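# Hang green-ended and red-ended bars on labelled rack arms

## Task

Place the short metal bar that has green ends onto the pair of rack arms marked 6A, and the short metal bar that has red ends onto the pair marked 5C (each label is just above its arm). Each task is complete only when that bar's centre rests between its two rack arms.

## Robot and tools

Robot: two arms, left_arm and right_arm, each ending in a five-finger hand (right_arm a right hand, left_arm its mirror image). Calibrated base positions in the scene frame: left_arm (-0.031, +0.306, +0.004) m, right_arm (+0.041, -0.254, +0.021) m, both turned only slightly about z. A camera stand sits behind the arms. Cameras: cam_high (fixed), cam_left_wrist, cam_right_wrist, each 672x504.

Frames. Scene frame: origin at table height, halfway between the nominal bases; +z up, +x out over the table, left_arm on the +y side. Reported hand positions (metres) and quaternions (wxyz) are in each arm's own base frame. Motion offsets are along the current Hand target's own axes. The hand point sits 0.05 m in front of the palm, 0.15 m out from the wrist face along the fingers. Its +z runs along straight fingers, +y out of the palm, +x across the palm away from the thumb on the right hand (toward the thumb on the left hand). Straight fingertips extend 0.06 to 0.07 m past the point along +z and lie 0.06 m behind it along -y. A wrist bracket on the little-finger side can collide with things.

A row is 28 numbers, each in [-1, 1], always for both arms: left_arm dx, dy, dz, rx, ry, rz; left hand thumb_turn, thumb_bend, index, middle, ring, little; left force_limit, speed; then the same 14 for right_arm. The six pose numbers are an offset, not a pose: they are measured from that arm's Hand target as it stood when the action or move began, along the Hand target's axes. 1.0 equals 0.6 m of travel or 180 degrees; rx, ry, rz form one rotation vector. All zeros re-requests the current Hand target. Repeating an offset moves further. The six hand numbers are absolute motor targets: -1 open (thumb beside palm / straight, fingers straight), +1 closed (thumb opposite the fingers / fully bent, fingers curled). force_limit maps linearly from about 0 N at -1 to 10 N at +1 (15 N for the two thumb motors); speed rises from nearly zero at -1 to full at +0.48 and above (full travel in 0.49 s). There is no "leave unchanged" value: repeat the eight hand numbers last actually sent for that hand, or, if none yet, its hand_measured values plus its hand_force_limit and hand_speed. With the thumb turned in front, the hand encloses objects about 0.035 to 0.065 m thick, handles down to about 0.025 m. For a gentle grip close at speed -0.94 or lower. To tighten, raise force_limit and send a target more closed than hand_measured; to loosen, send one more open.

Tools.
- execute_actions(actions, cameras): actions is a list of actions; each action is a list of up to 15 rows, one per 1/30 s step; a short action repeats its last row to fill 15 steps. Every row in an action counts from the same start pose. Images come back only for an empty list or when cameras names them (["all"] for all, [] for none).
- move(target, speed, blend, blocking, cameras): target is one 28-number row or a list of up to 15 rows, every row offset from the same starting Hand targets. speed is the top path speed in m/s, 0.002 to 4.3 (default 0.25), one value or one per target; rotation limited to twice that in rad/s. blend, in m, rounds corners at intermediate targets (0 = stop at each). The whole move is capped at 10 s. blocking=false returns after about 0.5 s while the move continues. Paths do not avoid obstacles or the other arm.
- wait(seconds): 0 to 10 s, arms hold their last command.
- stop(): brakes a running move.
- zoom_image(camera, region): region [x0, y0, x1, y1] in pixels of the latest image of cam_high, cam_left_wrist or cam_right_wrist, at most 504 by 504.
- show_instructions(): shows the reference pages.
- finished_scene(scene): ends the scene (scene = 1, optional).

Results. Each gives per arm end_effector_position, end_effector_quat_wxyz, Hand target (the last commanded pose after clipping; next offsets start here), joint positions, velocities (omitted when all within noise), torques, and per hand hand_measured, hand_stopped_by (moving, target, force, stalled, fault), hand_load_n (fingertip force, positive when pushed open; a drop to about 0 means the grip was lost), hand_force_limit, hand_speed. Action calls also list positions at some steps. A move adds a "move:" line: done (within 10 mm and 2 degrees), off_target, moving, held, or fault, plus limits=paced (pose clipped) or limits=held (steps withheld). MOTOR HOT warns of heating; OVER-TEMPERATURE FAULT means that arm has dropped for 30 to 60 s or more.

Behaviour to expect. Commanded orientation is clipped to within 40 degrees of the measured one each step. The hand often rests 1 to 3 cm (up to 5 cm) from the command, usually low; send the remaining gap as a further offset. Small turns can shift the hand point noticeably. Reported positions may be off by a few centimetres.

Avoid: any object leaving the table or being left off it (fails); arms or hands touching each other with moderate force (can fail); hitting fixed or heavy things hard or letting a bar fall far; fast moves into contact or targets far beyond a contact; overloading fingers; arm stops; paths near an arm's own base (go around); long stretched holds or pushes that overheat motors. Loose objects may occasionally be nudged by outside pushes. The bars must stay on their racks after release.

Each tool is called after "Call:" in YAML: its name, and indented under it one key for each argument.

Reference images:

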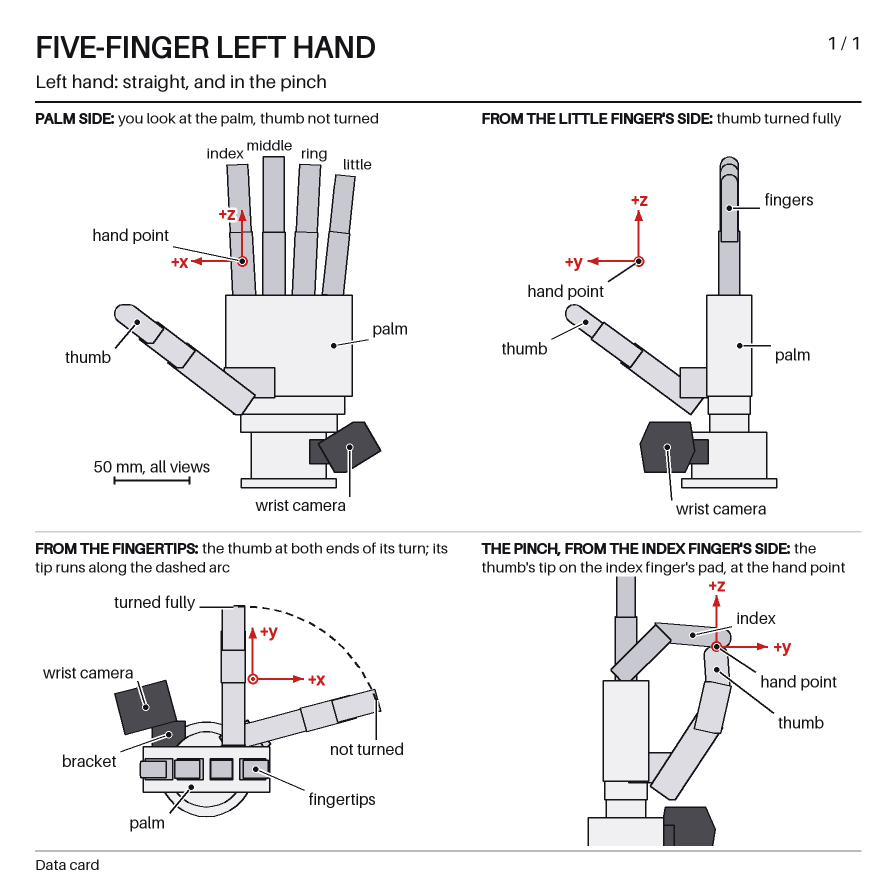

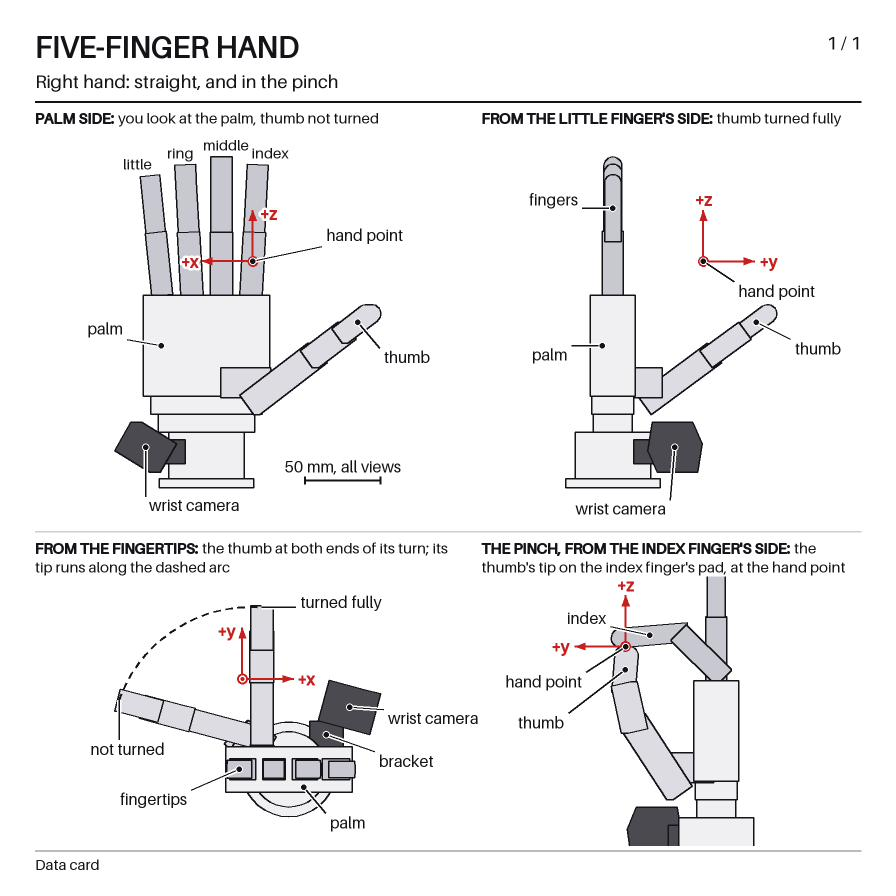

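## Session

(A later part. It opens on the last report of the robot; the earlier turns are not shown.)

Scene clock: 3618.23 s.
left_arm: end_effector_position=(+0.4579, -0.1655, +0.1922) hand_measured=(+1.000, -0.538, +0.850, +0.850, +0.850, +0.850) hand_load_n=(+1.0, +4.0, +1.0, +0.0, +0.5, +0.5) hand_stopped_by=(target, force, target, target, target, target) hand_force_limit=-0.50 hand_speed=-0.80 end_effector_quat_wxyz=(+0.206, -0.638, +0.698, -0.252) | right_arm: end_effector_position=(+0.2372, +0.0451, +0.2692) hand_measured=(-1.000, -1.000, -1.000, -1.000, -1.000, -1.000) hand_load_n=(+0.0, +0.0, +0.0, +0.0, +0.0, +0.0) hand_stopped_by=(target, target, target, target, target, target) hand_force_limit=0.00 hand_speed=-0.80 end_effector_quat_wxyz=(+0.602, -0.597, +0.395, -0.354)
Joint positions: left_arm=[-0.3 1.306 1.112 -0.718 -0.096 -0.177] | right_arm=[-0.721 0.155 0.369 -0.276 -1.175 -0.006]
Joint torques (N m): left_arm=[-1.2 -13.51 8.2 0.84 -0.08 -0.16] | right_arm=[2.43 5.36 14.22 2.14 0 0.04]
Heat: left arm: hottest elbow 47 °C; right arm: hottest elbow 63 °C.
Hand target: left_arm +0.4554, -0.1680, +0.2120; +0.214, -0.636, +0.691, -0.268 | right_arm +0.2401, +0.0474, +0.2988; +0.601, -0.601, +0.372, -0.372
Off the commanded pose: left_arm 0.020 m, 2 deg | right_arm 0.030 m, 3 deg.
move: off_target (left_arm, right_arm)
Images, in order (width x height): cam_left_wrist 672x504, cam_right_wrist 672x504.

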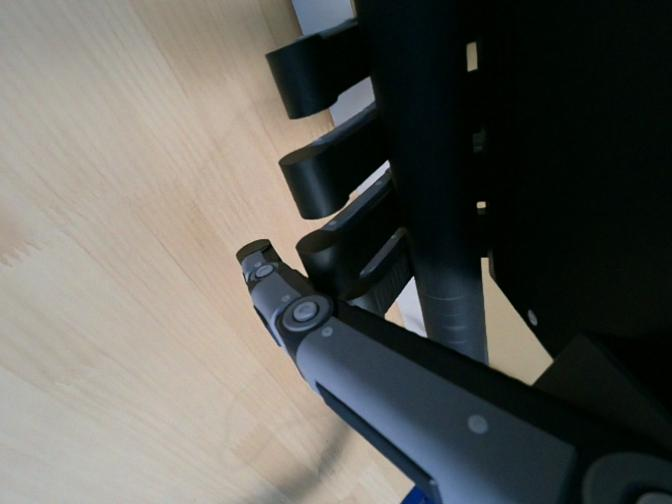

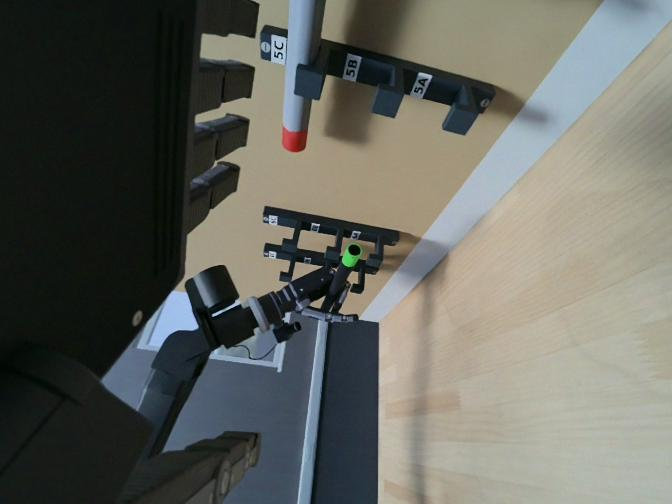

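Call:
move:
  target: [0.0284,0.1336,-0.0669,-0.25,-0.0172,-0.0123,1,0.3,0.85,0.85,0.85,0.85,-0.5,-0.8,0,0,0,0,0,0,-1,-1,-1,-1,-1,-1,0,-0.8]
  speed: 0.1
  cameras: ["cam_left_wrist","cam_right_wrist"]

Scene clock: 3704.57 s.
left_arm: end_effector_position=(+0.3539, -0.1682, +0.1808) hand_measured=(+1.000, -0.538, +0.850, +0.850, +0.850, +0.850) hand_load_n=(+1.0, +3.5, +1.0, +0.0, +0.0, +0.5) hand_stopped_by=(target, force, target, target, target, target) hand_force_limit=-0.50 hand_speed=-0.80 end_effector_quat_wxyz=(+0.035, +0.690, -0.722, -0.037) | right_arm: end_effector_position=(+0.2372, +0.0451, +0.2692) hand_measured=(-1.000, -1.000, -1.000, -1.000, -1.000, -1.000) hand_load_n=(-0.5, +0.0, +0.0, +0.0, -0.5, +0.0) hand_stopped_by=(target, target, target, target, target, target) hand_force_limit=0.00 hand_speed=-0.80 end_effector_quat_wxyz=(+0.602, -0.597, +0.395, -0.354)
Joint positions: left_arm=[-0.313 1.568 1.389 -1.49 0.026 -0.266] | right_arm=[-0.721 0.155 0.369 -0.276 -1.175 -0.006]
Joint torques (N m): left_arm=[-1.38 -11.11 10.67 -0.94 0.27 -0.14] | right_arm=[2.43 5.36 14.22 2.14 0 0.03]
Heat: left arm: hottest elbow 43 °C; right arm: hottest elbow 63 °C.
Hand target: left_arm +0.3668, -0.1773, +0.1919; +0.033, +0.690, -0.723, -0.029 | right_arm +0.2401, +0.0474, +0.2988; +0.601, -0.601, +0.372, -0.372
Off the commanded pose: left_arm 0.019 m, 1 deg | right_arm 0.030 m, 3 deg.
move: off_target (left_arm, right_arm)
Images, in order (width x height): cam_left_wrist 672x504, cam_right_wrist 672x504.

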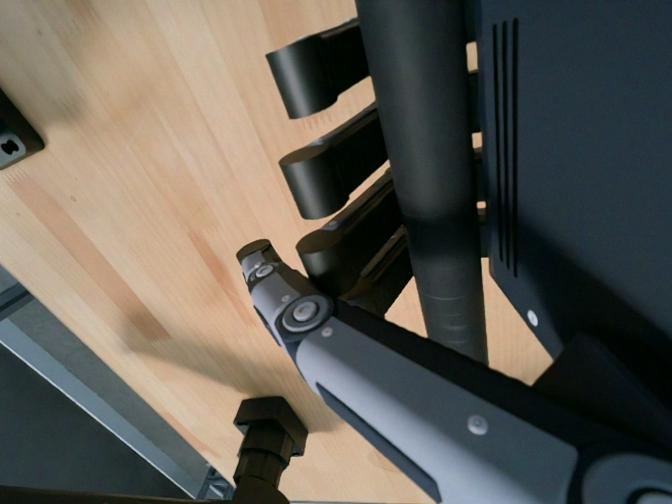

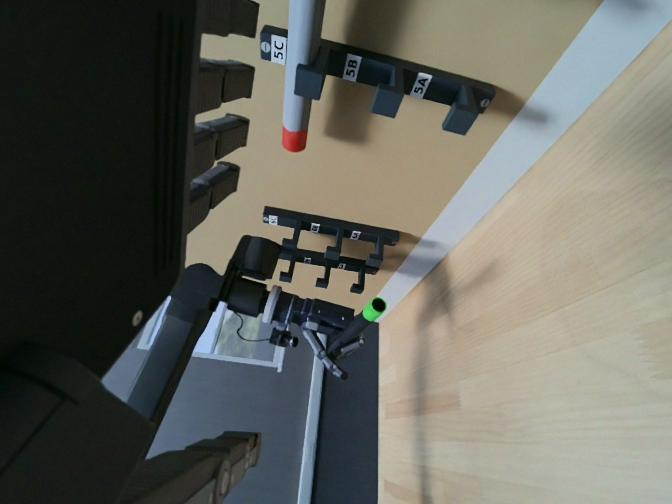

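Call:
move:
  target:
    - [0,0,0,0,0,0,1,-0.85,0.85,0.85,0.85,0.85,-0.5,-0.5,0,0,0,0,0,0,-1,-1,-1,-1,-1,-1,0,-0.8]
    - [0,0,0,0,0,0,1,-0.85,0.15,0.15,0.15,0.15,-0.5,-0.6,0,0,0,0,0,0,-1,-1,-1,-1,-1,-1,0,-0.8]
  speed: 0.1
  cameras: ["cam_left_wrist"]

Call:
move:
  target: [0,0,0,0,0,0,1,0.9,0.15,0.15,0.15,0.15,0.4,-0.8,0,0,0,0,0,0,-1,-1,-1,-1,-1,-1,0,-0.8]
  speed: 0.1
  cameras: ["cam_left_wrist"]

Scene clock: 3715.93 s.
left_arm: end_effector_position=(+0.3541, -0.1684, +0.1809) hand_measured=(+1.000, -0.850, +0.150, +0.150, +0.150, +0.150) hand_load_n=(+0.0, +0.0, +1.0, +0.0, +0.5, +0.0) hand_stopped_by=(target, target, target, target, target, target) hand_force_limit=-0.50 hand_speed=-0.60 end_effector_quat_wxyz=(+0.035, +0.690, -0.722, -0.037) | right_arm: end_effector_position=(+0.2372, +0.0451, +0.2692) hand_measured=(-1.000, -1.000, -1.000, -1.000, -1.000, -1.000) hand_load_n=(-0.5, +0.0, +0.0, +0.0, +0.0, +0.0) hand_stopped_by=(target, target, target, target, target, target) hand_force_limit=0.00 hand_speed=-0.80 end_effector_quat_wxyz=(+0.602, -0.597, +0.395, -0.354)
Joint positions: left_arm=[-0.313 1.568 1.39 -1.491 0.027 -0.267] | right_arm=[-0.721 0.155 0.369 -0.276 -1.175 -0.006]
Joint torques (N m): left_arm=[-1.32 -11.34 10.67 -0.95 0.24 -0.12] | right_arm=[2.43 5.36 14.22 2.15 0 0.03]
Heat: left arm: hottest elbow 44 °C; right arm: hottest elbow 63 °C.
Hand target: left_arm +0.3669, -0.1773, +0.1920; +0.033, +0.690, -0.723, -0.029 | right_arm +0.2401, +0.0474, +0.2988; +0.601, -0.601, +0.372, -0.372
Off the commanded pose: left_arm 0.019 m, 1 deg | right_arm 0.030 m, 3 deg.
move: off_target (left_arm, right_arm); target 2's new numbers were sent with left_arm's hand 0.019 m and 1 deg from that target
Images, in order (width x height): cam_left_wrist 672x504.

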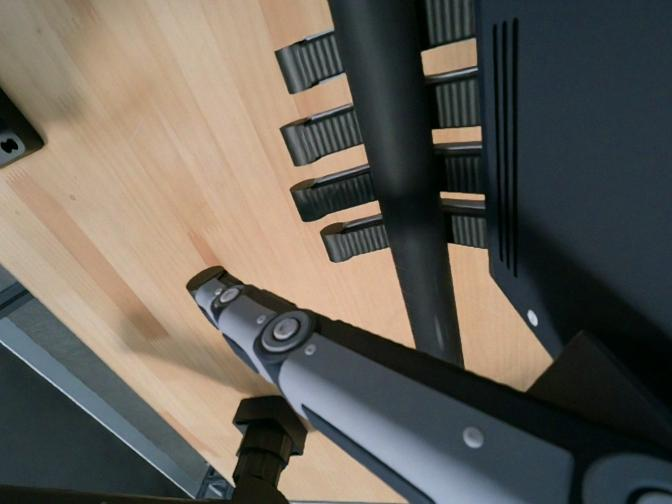

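Scene clock: 3719.93 s.
left_arm: end_effector_position=(+0.3541, -0.1684, +0.1809) hand_measured=(+1.000, +0.212, +0.150, +0.150, +0.150, +0.150) hand_load_n=(+1.0, +9.5, +2.5, +0.0, +0.5, +1.0) hand_stopped_by=(target, force, target, target, target, target) hand_force_limit=0.40 hand_speed=-0.80 end_effector_quat_wxyz=(+0.035, +0.690, -0.722, -0.037) | right_arm: end_effector_position=(+0.2372, +0.0451, +0.2692) hand_measured=(-1.000, -1.000, -1.000, -1.000, -1.000, -1.000) hand_load_n=(-0.5, +0.0, +0.0, +0.0, +0.0, +0.0) hand_stopped_by=(target, target, target, target, target, target) hand_force_limit=0.00 hand_speed=-0.80 end_effector_quat_wxyz=(+0.602, -0.597, +0.395, -0.354)
Joint positions: left_arm=[-0.313 1.568 1.39 -1.491 0.027 -0.267] | right_arm=[-0.721 0.155 0.369 -0.276 -1.175 -0.006]
Joint torques (N m): left_arm=[-1.26 -11.69 10.63 -0.94 0.25 -0.12] | right_arm=[2.43 5.36 14.22 2.14 0 0.03]
Heat: left arm: hottest elbow 44 °C; right arm: hottest elbow 63 °C.
Hand target: left_arm +0.3669, -0.1773, +0.1920; +0.033, +0.690, -0.723, -0.029 | right_arm +0.2401, +0.0474, +0.2988; +0.601, -0.601, +0.372, -0.372
Off the commanded pose: left_arm 0.019 m, 1 deg | right_arm 0.030 m, 3 deg.
move: off_target (left_arm, right_arm)
Images, in order (width x height): cam_left_wrist 672x504.

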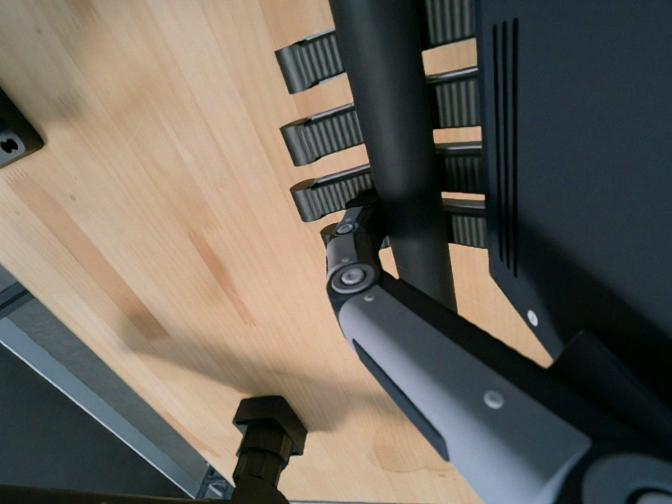

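Call:
move:
  target: [-0.0427,-0.0843,-0.0495,0.5108,0.0221,0.02,1,0.9,0.15,0.15,0.15,0.15,0.4,-0.8,0,0,0,0,0,0,-1,-1,-1,-1,-1,-1,0,-0.8]
  speed: 0.06
  cameras: ["all"]

Call:
zoom_image:
  camera: "cam_right_wrist"
  region: [240, 180, 440, 380]

Call:
zoom_image:
  camera: "cam_high"
  region: [210, 150, 410, 350]

Scene clock: 3755.87 s.
left_arm: end_effector_position=(+0.4007, -0.1546, +0.1855) hand_measured=(+1.000, +0.212, +0.150, +0.150, +0.150, +0.150) hand_load_n=(+1.5, +10.5, +2.0, +0.0, +0.5, +0.5) hand_stopped_by=(target, force, target, target, target, target) hand_force_limit=0.40 hand_speed=-0.80 end_effector_quat_wxyz=(+0.328, -0.585, +0.643, -0.370) | right_arm: end_effector_position=(+0.2372, +0.0451, +0.2692) hand_measured=(-1.000, -1.000, -1.000, -1.000, -1.000, -1.000) hand_load_n=(+0.0, +0.0, +0.0, +0.0, +0.0, +0.0) hand_stopped_by=(target, target, target, target, target, target) hand_force_limit=0.00 hand_speed=-0.80 end_effector_quat_wxyz=(+0.602, -0.597, +0.395, -0.354)
Joint positions: left_arm=[-0.383 0.957 0.681 -0.278 -0.236 -0.156] | right_arm=[-0.721 0.155 0.369 -0.276 -1.175 -0.006]
Joint torques (N m): left_arm=[-1.26 -7.53 8.46 2.88 -0.19 -0.02] | right_arm=[2.43 5.36 14.22 2.14 0.01 0.03]
Heat: left arm: hottest elbow 44 °C; right arm: hottest elbow 63 °C.
Hand target: left_arm +0.4071, -0.1599, +0.2105; +0.343, -0.573, +0.628, -0.400 (not the last commanded pose) | right_arm +0.2401, +0.0474, +0.2988; +0.601, -0.601, +0.372, -0.372
Off the commanded pose: left_arm 0.037 m, 28 deg | right_arm 0.030 m, 3 deg.
move: off_target (left_arm, right_arm; path cut at 10 s)

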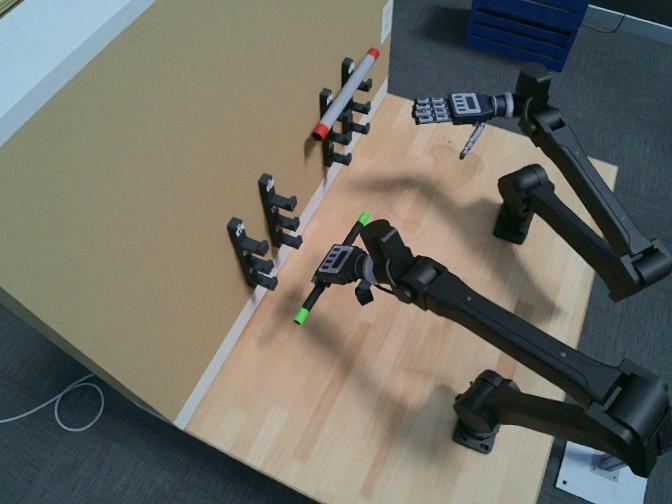

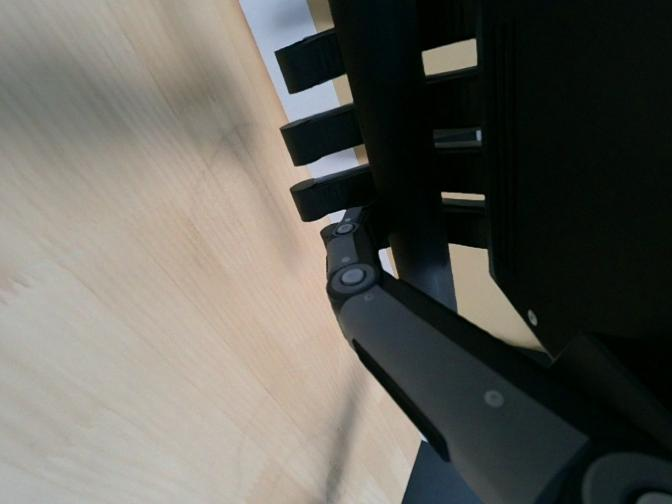

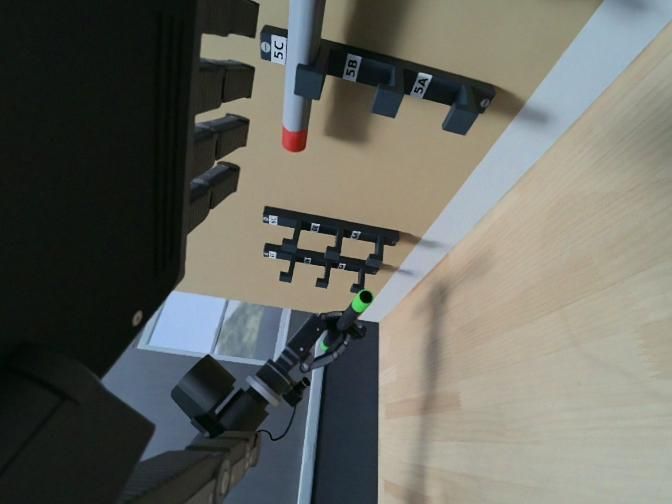

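Scaled by 2.520 from the camera's 672x504 image, which has a finer 960x720 frame.

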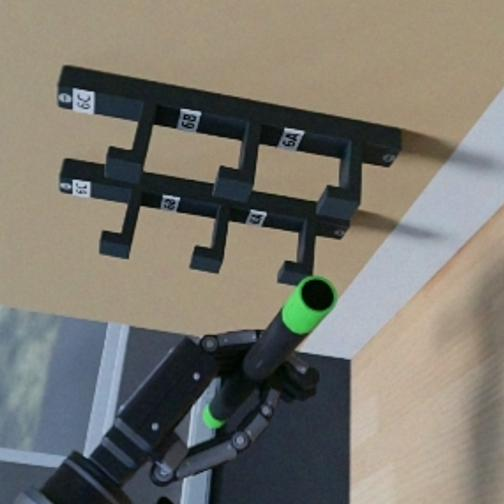

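Scaled by 2.520 from the camera's 672x504 image, which has a finer 960x720 frame.

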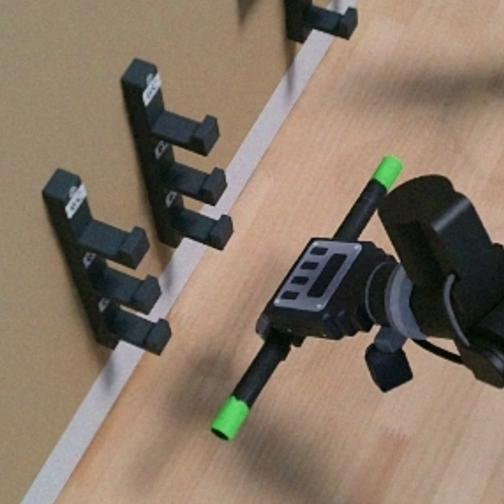

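Call:
move:
  target: [-0.012,-0.0198,0.0147,0.13,0.0057,0.0046,1,0.9,0.15,0.15,0.15,0.15,0.4,-0.8,0,0,0,0,0,0,-1,-1,-1,-1,-1,-1,0,-0.8]
  speed: 0.1
  cameras: ["all"]

Scene clock: 3809.57 s.
left_arm: end_effector_position=(+0.4156, -0.1503, +0.1997) hand_measured=(+1.000, +0.212, +0.150, +0.150, +0.150, +0.150) hand_load_n=(+1.5, +10.5, +1.0, +0.0, +0.5, +0.5) hand_stopped_by=(target, force, target, target, target, target) hand_force_limit=0.40 hand_speed=-0.80 end_effector_quat_wxyz=(+0.440, -0.494, +0.556, -0.503) | right_arm: end_effector_position=(+0.2372, +0.0451, +0.2692) hand_measured=(-1.000, -1.000, -1.000, -1.000, -1.000, -1.000) hand_load_n=(+0.0, +0.0, +0.0, +0.0, +0.0, +0.0) hand_stopped_by=(target, target, target, target, target, target) hand_force_limit=0.00 hand_speed=-0.80 end_effector_quat_wxyz=(+0.602, -0.597, +0.395, -0.354)
Joint positions: left_arm=[-0.387 0.915 0.412 0.394 -0.26 -0.035] | right_arm=[-0.721 0.155 0.369 -0.276 -1.175 -0.006]
Joint torques (N m): left_arm=[-1.03 -3.6 8.01 3.19 0.08 -0.01] | right_arm=[2.43 5.36 14.23 2.14 0 0.03]
Heat: left arm: hottest elbow 44 °C; right arm: hottest elbow 63 °C.
Hand target: left_arm +0.4209, -0.1540, +0.2168; +0.449, -0.483, +0.541, -0.522 | right_arm +0.2401, +0.0474, +0.2988; +0.601, -0.601, +0.372, -0.372
Off the commanded pose: left_arm 0.018 m, 3 deg | right_arm 0.030 m, 3 deg.
move: off_target (left_arm, right_arm)

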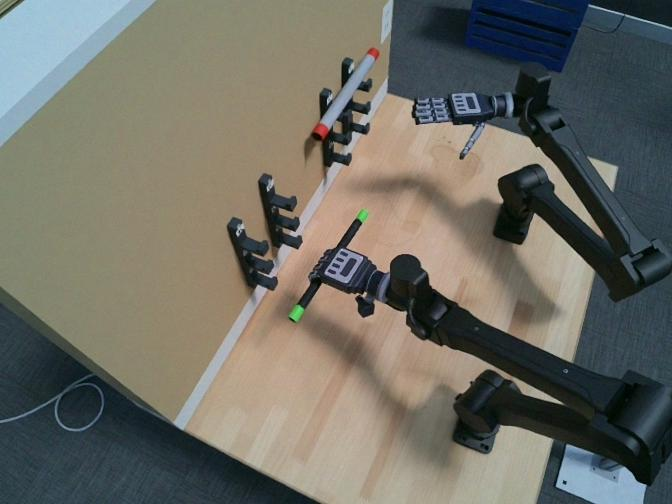

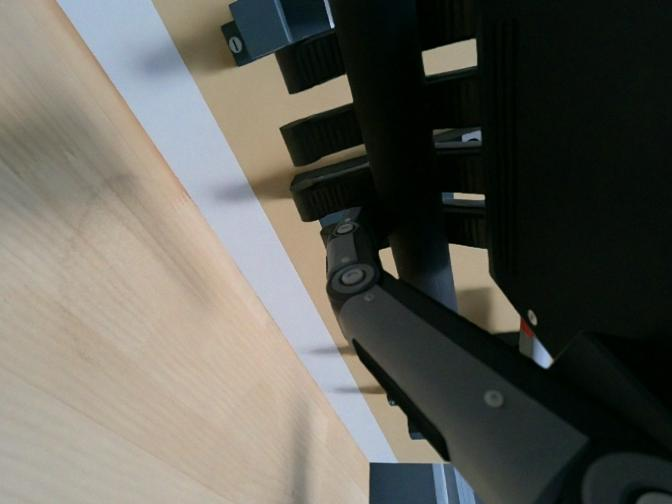

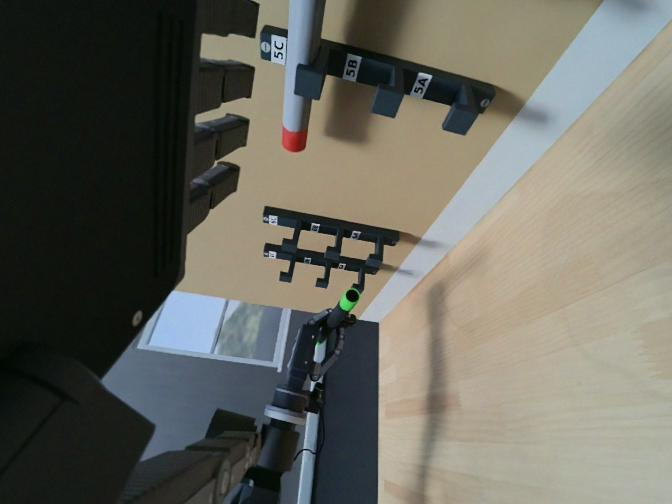

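Call:
zoom_image:
  camera: "cam_high"
  region: [200, 150, 440, 340]

Call:
zoom_image:
  camera: "cam_right_wrist"
  region: [240, 180, 440, 380]

Call:
execute_actions:
  actions: []

Scaled by 2.100 from the camera's 672x504 image, which has a finer 960x720 frame.

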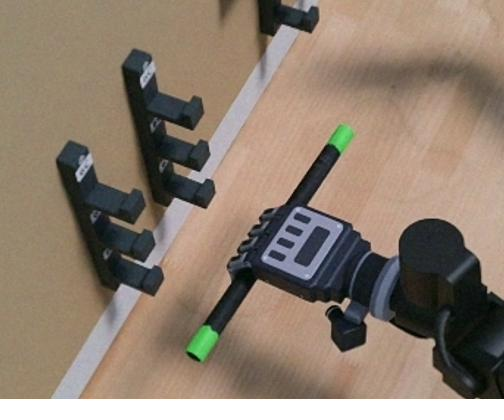

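Scaled by 2.520 from the camera's 672x504 image, which has a finer 960x720 frame.

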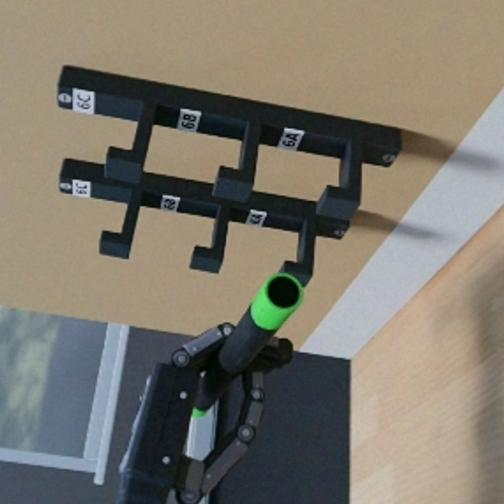

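Scene clock: 3825.43 s.
left_arm: end_effector_position=(+0.4156, -0.1503, +0.1998) hand_measured=(+1.000, +0.212, +0.150, +0.150, +0.150, +0.150) hand_load_n=(+1.5, +10.5, +1.0, +0.0, +0.5, +0.5) hand_stopped_by=(target, force, target, target, target, target) hand_force_limit=0.40 hand_speed=-0.80 end_effector_quat_wxyz=(+0.441, -0.494, +0.556, -0.503) | right_arm: end_effector_position=(+0.2372, +0.0451, +0.2692) hand_measured=(-1.000, -1.000, -1.000, -1.000, -1.000, -1.000) hand_load_n=(+0.0, +0.0, +0.0, +0.0, +0.0, +0.0) hand_stopped_by=(target, target, target, target, target, target) hand_force_limit=0.00 hand_speed=-0.80 end_effector_quat_wxyz=(+0.602, -0.597, +0.395, -0.354)
Joint positions: left_arm=[-0.387 0.915 0.412 0.394 -0.26 -0.035] | right_arm=[-0.721 0.155 0.369 -0.276 -1.175 -0.006]
Joint velocities: within noise
Joint torques (N m): left_arm=[-0.73 -3.43 8.06 3.32 0.09 -0.02] | right_arm=[2.43 5.42 14.23 2.14 0 0.03]
Heat: left arm: hottest elbow 44 °C; right arm: hottest elbow 63 °C.
Hand target: left_arm +0.4209, -0.1540, +0.2169; +0.449, -0.483, +0.541, -0.522 | right_arm +0.2401, +0.0474, +0.2988; +0.601, -0.601, +0.372, -0.372
Off the commanded pose: left_arm 0.018 m, 3 deg | right_arm 0.030 m, 3 deg.

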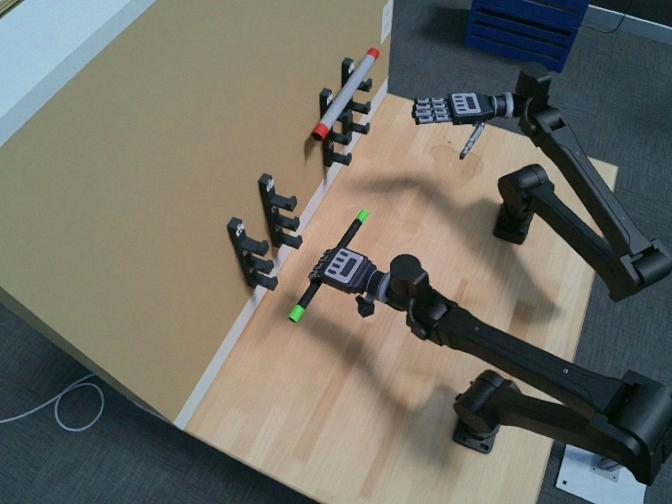

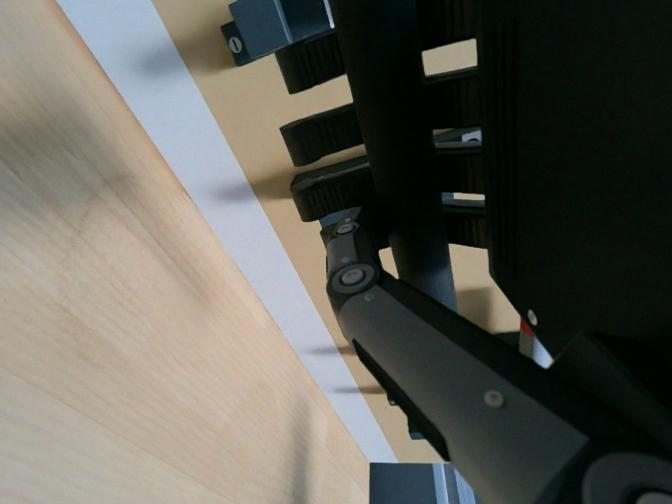

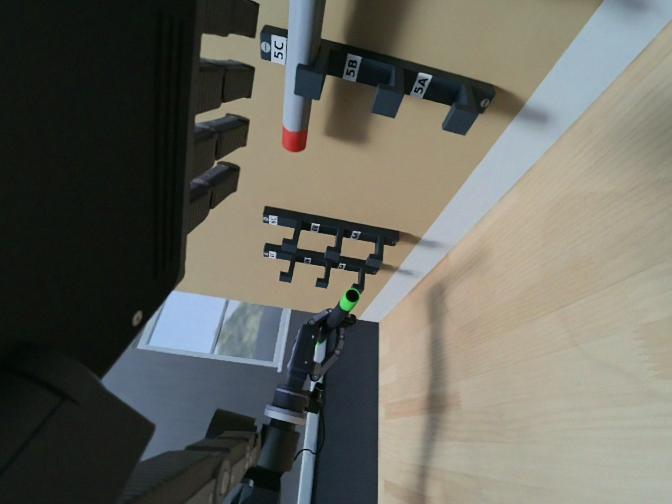

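Call:
zoom_image:
  camera: "cam_right_wrist"
  region: [255, 195, 405, 355]

Call:
zoom_image:
  camera: "cam_high"
  region: [220, 165, 380, 325]

Scaled by 3.150 from the camera's 672x504 image, which has a finer 960x720 frame.

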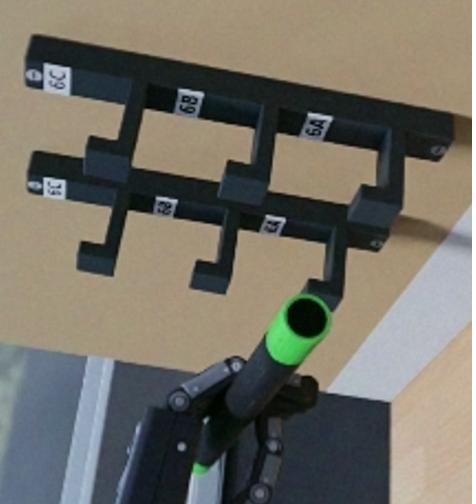

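Scaled by 3.150 from the camera's 672x504 image, which has a finer 960x720 frame.

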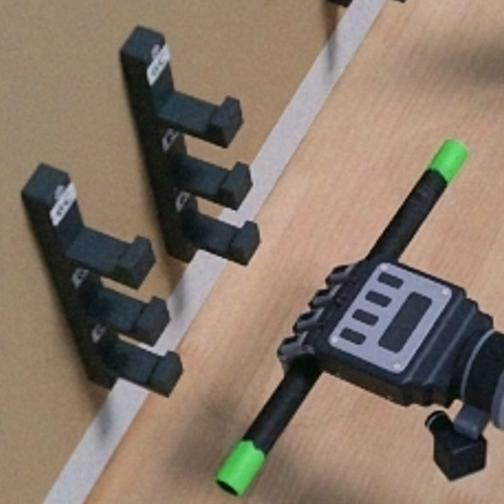

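Call:
zoom_image:
  camera: "cam_left_wrist"
  region: [180, 0, 560, 270]

Scaled by 1.326 from the camera's 672x504 image, which has a finer 960x720 frame.

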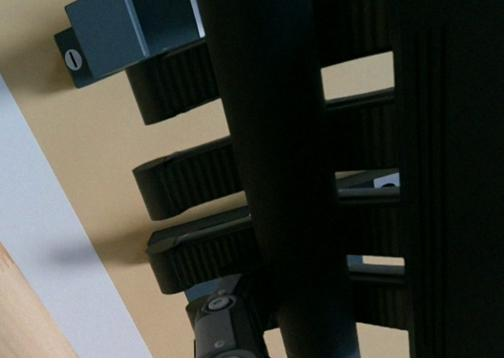

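Call:
zoom_image:
  camera: "cam_left_wrist"
  region: [200, 0, 350, 150]

Call:
zoom_image:
  camera: "cam_left_wrist"
  region: [390, 80, 510, 240]

Call:
zoom_image:
  camera: "cam_left_wrist"
  region: [290, 150, 410, 270]

Scaled by 3.360 from the camera's 672x504 image, which has a finer 960x720 frame.

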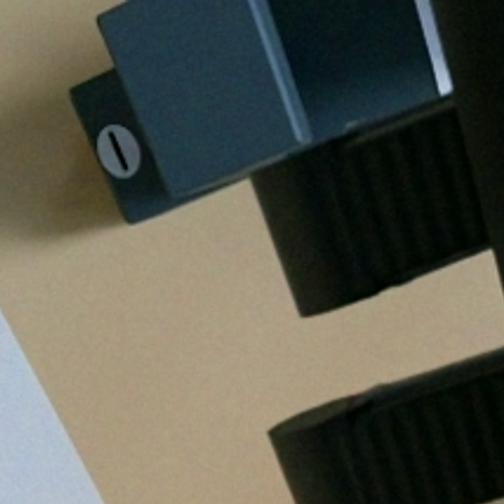

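Scaled by 3.150 from the camera's 672x504 image, which has a finer 960x720 frame.

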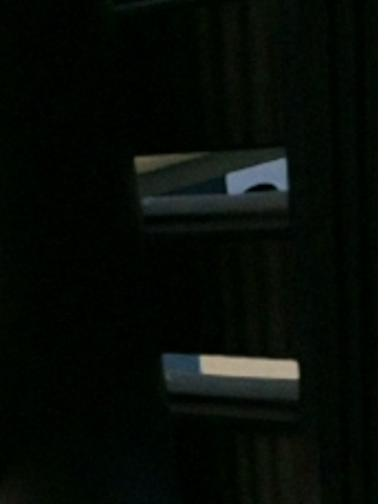

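Scaled by 4.200 from the camera's 672x504 image, which has a finer 960x720 frame.

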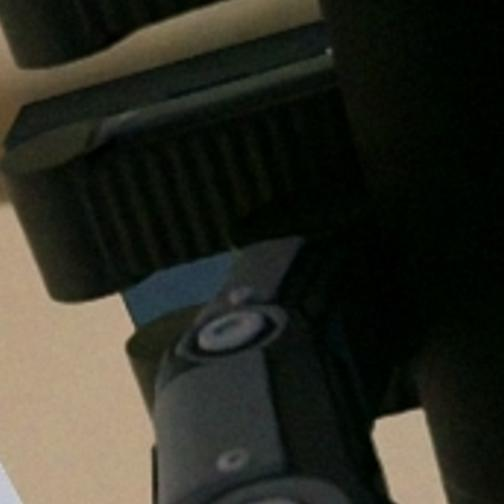

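Call:
move:
  target: [-0.0107,0.0259,0.1416,0,0,-0.011,1,0.9,0.15,0.15,0.15,0.15,0.4,-0.8,0,0,0,0,0,0,-1,-1,-1,-1,-1,-1,0,-0.8]
  speed: 0.05
  cameras: ["all"]

Call:
zoom_image:
  camera: "cam_right_wrist"
  region: [255, 195, 405, 355]

Call:
zoom_image:
  camera: "cam_left_wrist"
  region: [180, 0, 560, 270]

Call:
zoom_image:
  camera: "cam_high"
  region: [220, 165, 380, 325]

Scene clock: 4043.13 s.
left_arm: end_effector_position=(+0.4696, -0.1504, +0.1441) hand_measured=(+1.000, +0.212, +0.150, +0.150, +0.150, +0.150) hand_load_n=(+1.5, +10.0, +1.0, +0.0, +0.0, +0.5) hand_stopped_by=(target, force, target, target, target, target) hand_force_limit=0.40 hand_speed=-0.80 end_effector_quat_wxyz=(+0.419, -0.508, +0.571, -0.489) | right_arm: end_effector_position=(+0.2372, +0.0451, +0.2692) hand_measured=(-1.000, -1.000, -1.000, -1.000, -1.000, -1.000) hand_load_n=(-0.5, +0.0, +0.0, +0.0, +0.0, +0.0) hand_stopped_by=(target, target, target, target, target, target) hand_force_limit=0.00 hand_speed=-0.80 end_effector_quat_wxyz=(+0.602, -0.597, +0.395, -0.354)
Joint positions: left_arm=[-0.309 1.224 0.472 0.579 -0.172 -0.048] | right_arm=[-0.721 0.155 0.369 -0.276 -1.175 -0.006]
Joint torques (N m): left_arm=[-0.38 -7.36 11.71 3.29 0.15 -0.17] | right_arm=[2.37 5.36 14.2 2.14 0 0.03]
Heat: left arm: hottest elbow 43 °C; right arm: hottest elbow 64 °C.
Hand target: left_arm +0.5049, -0.1590, +0.1969; +0.440, -0.492, +0.533, -0.529 | right_arm +0.2401, +0.0474, +0.2988; +0.601, -0.601, +0.372, -0.372
Off the commanded pose: left_arm 0.064 m, 7 deg | right_arm 0.030 m, 3 deg.
move: off_target (left_arm, right_arm)

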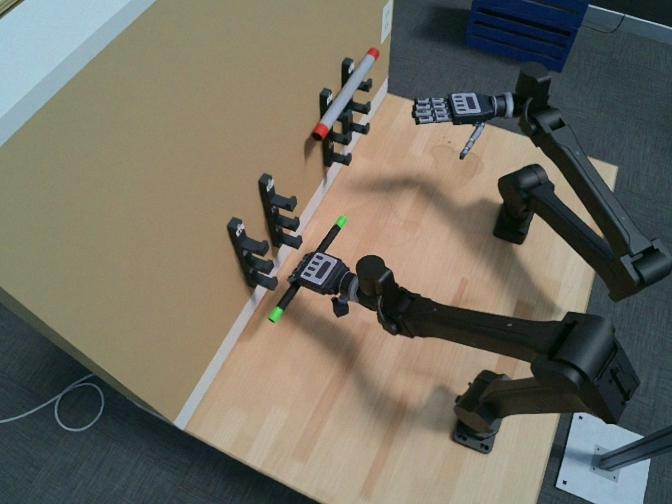

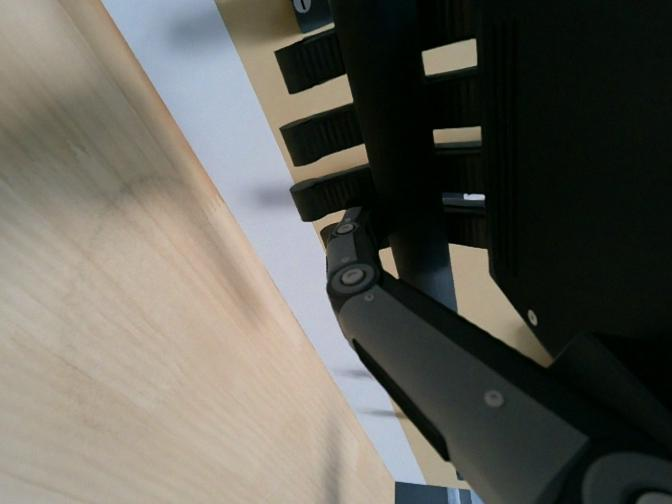

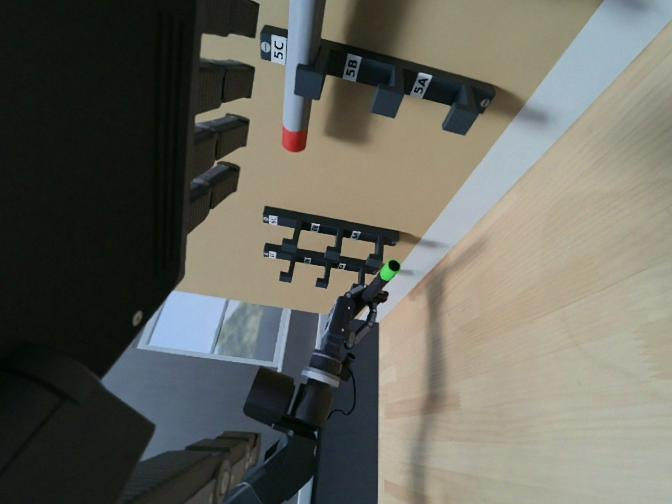

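Scaled by 3.150 from the camera's 672x504 image, which has a finer 960x720 frame.

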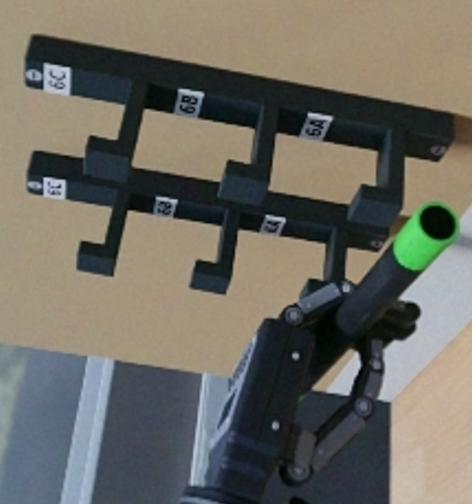

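Scaled by 1.326 from the camera's 672x504 image, which has a finer 960x720 frame.

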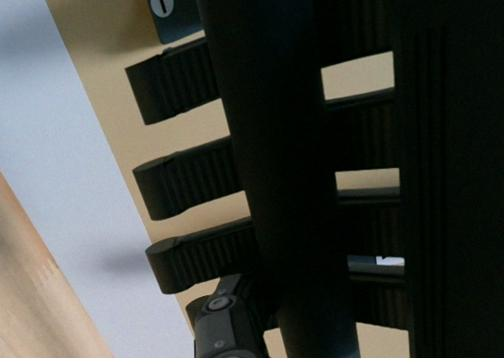

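Scaled by 3.150 from the camera's 672x504 image, which has a finer 960x720 frame.

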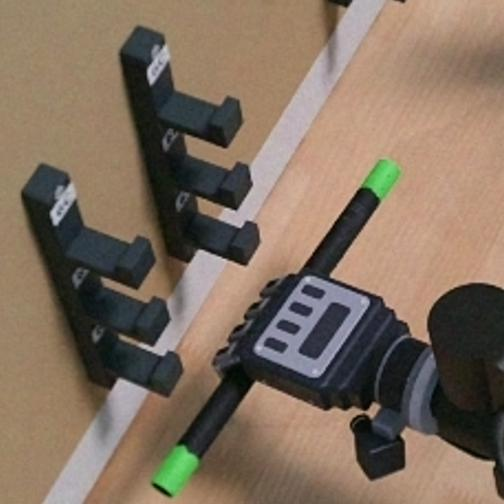

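Call:
move:
  target: [0.0068,-0.0904,-0.0213,0,0,0,1,0.9,0.15,0.15,0.15,0.15,0.4,-0.8,0,0,0,0,0,0,-1,-1,-1,-1,-1,-1,0,-0.8]
  speed: 0.05

Scene clock: 4058.50 s.
left_arm: end_effector_position=(+0.4707, -0.1501, +0.1884) hand_measured=(+1.000, +0.212, +0.150, +0.150, +0.150, +0.150) hand_load_n=(+1.5, +10.0, +1.5, +0.0, +0.0, +0.5) hand_stopped_by=(target, force, target, target, target, target) hand_force_limit=0.40 hand_speed=-0.80 end_effector_quat_wxyz=(+0.422, -0.508, +0.568, -0.491) | right_arm: end_effector_position=(+0.2372, +0.0451, +0.2692) hand_measured=(-1.000, -1.000, -1.000, -1.000, -1.000, -1.000) hand_load_n=(+0.0, +0.0, +0.0, +0.0, +0.0, +0.0) hand_stopped_by=(target, target, target, target, target, target) hand_force_limit=0.00 hand_speed=-0.80 end_effector_quat_wxyz=(+0.602, -0.597, +0.395, -0.354)
Joint positions: left_arm=[-0.309 1.117 0.536 0.415 -0.176 -0.05] | right_arm=[-0.721 0.155 0.369 -0.276 -1.175 -0.006]
Joint torques (N m): left_arm=[-1.03 -8.59 12.83 1.7 -0.07 -0.18] | right_arm=[2.43 5.36 14.22 2.17 0 0.03]
Heat: left arm: hottest elbow 45 °C; right arm: hottest elbow 64 °C.
Hand target: left_arm +0.4950, -0.1589, +0.2519; +0.440, -0.492, +0.533, -0.529 | right_arm +0.2401, +0.0474, +0.2988; +0.601, -0.601, +0.372, -0.372
Off the commanded pose: left_arm 0.069 m, 7 deg | right_arm 0.030 m, 3 deg.
move: off_target (left_arm, right_arm)

Call:
move:
  target: [0.003,-0.042,0.012,0.018,0,0,1,0.9,0.15,0.15,0.15,0.15,0.4,-0.8,0,0,0,0,0,0,-1,-1,-1,-1,-1,-1,0,-0.8]
  speed: 0.05
  cameras: ["all"]

Call:
zoom_image:
  camera: "cam_right_wrist"
  region: [255, 195, 405, 355]

Call:
zoom_image:
  camera: "cam_left_wrist"
  region: [180, 0, 560, 270]

Scene clock: 4077.13 s.
left_arm: end_effector_position=(+0.4769, -0.1511, +0.2072) hand_measured=(+1.000, +0.212, +0.150, +0.150, +0.150, +0.150) hand_load_n=(+1.5, +10.5, +1.0, +0.0, +0.0, +0.5) hand_stopped_by=(target, force, target, target, target, target) hand_force_limit=0.40 hand_speed=-0.80 end_effector_quat_wxyz=(+0.430, -0.504, +0.557, -0.501) | right_arm: end_effector_position=(+0.2372, +0.0451, +0.2692) hand_measured=(-1.000, -1.000, -1.000, -1.000, -1.000, -1.000) hand_load_n=(-0.5, +0.0, +0.0, +0.0, +0.0, +0.0) hand_stopped_by=(target, target, target, target, target, target) hand_force_limit=0.00 hand_speed=-0.80 end_effector_quat_wxyz=(+0.602, -0.597, +0.395, -0.354)
Joint positions: left_arm=[-0.309 1.106 0.559 0.415 -0.181 -0.05] | right_arm=[-0.721 0.155 0.369 -0.276 -1.175 -0.006]
Joint torques (N m): left_arm=[-1.03 -8.29 13.01 2.66 -0.06 -0.07] | right_arm=[2.43 5.36 14.22 2.15 0 0.03]
Heat: left arm: hottest elbow 46 °C; right arm: hottest elbow 64 °C.
Hand target: left_arm +0.5033, -0.1604, +0.2766; +0.454, -0.480, +0.517, -0.544 | right_arm +0.2401, +0.0474, +0.2988; +0.601, -0.601, +0.372, -0.372
Off the commanded pose: left_arm 0.075 m, 8 deg | right_arm 0.030 m, 3 deg.
move: off_target (left_arm, right_arm)

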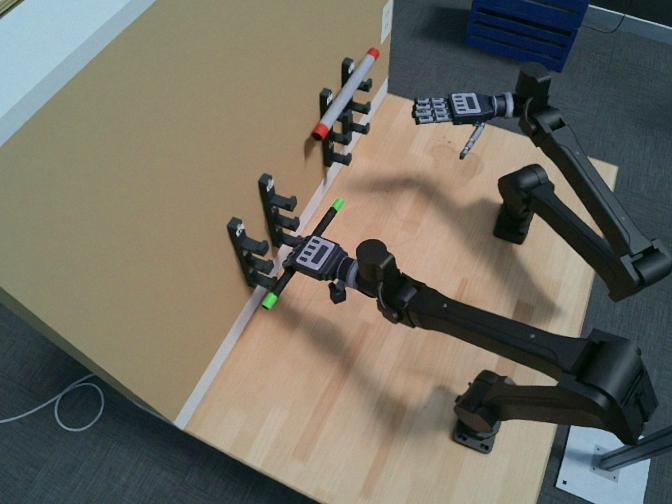

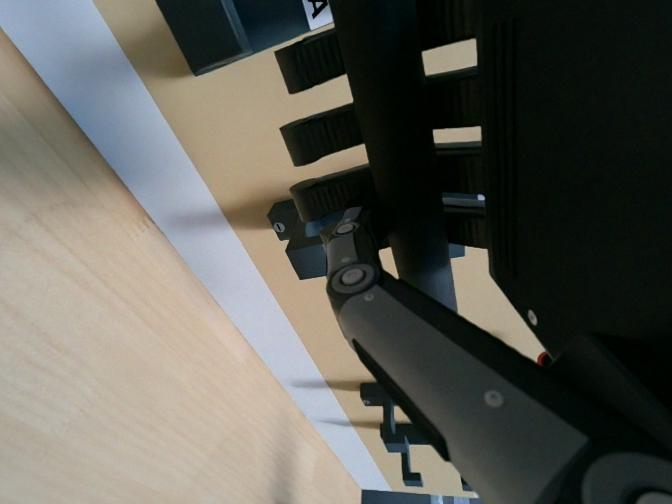

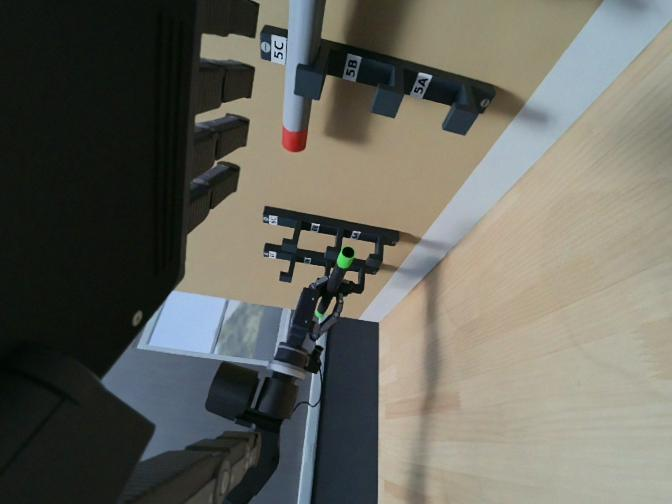

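Scaled by 3.150 from the camera's 672x504 image, which has a finer 960x720 frame.

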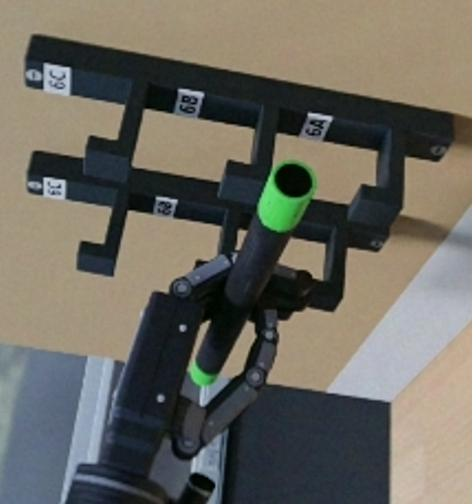

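Scaled by 1.326 from the camera's 672x504 image, which has a finer 960x720 frame.

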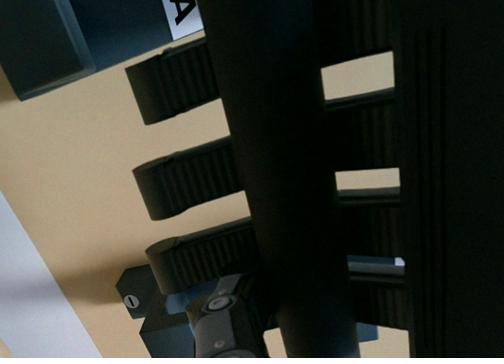

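Call:
zoom_image:
  camera: "cam_left_wrist"
  region: [140, 0, 350, 150]

Call:
zoom_image:
  camera: "cam_left_wrist"
  region: [250, 170, 370, 290]

Call:
zoom_image:
  camera: "cam_left_wrist"
  region: [420, 160, 520, 270]

Scaled by 2.400 from the camera's 672x504 image, which has a finer 960x720 frame.

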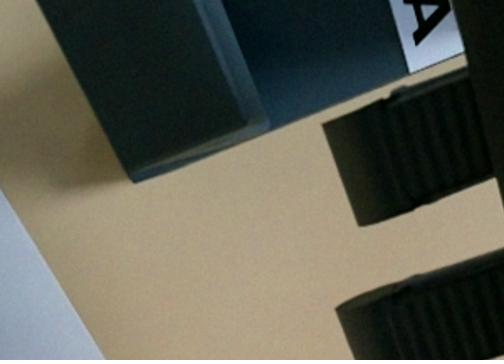

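Scaled by 4.200 from the camera's 672x504 image, which has a finer 960x720 frame.

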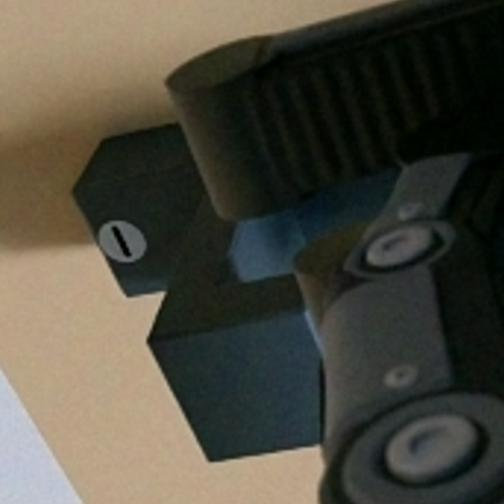

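Scaled by 4.582 from the camera's 672x504 image, which has a finer 960x720 frame.

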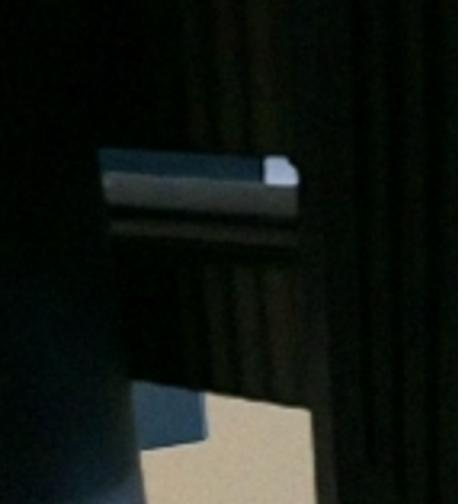

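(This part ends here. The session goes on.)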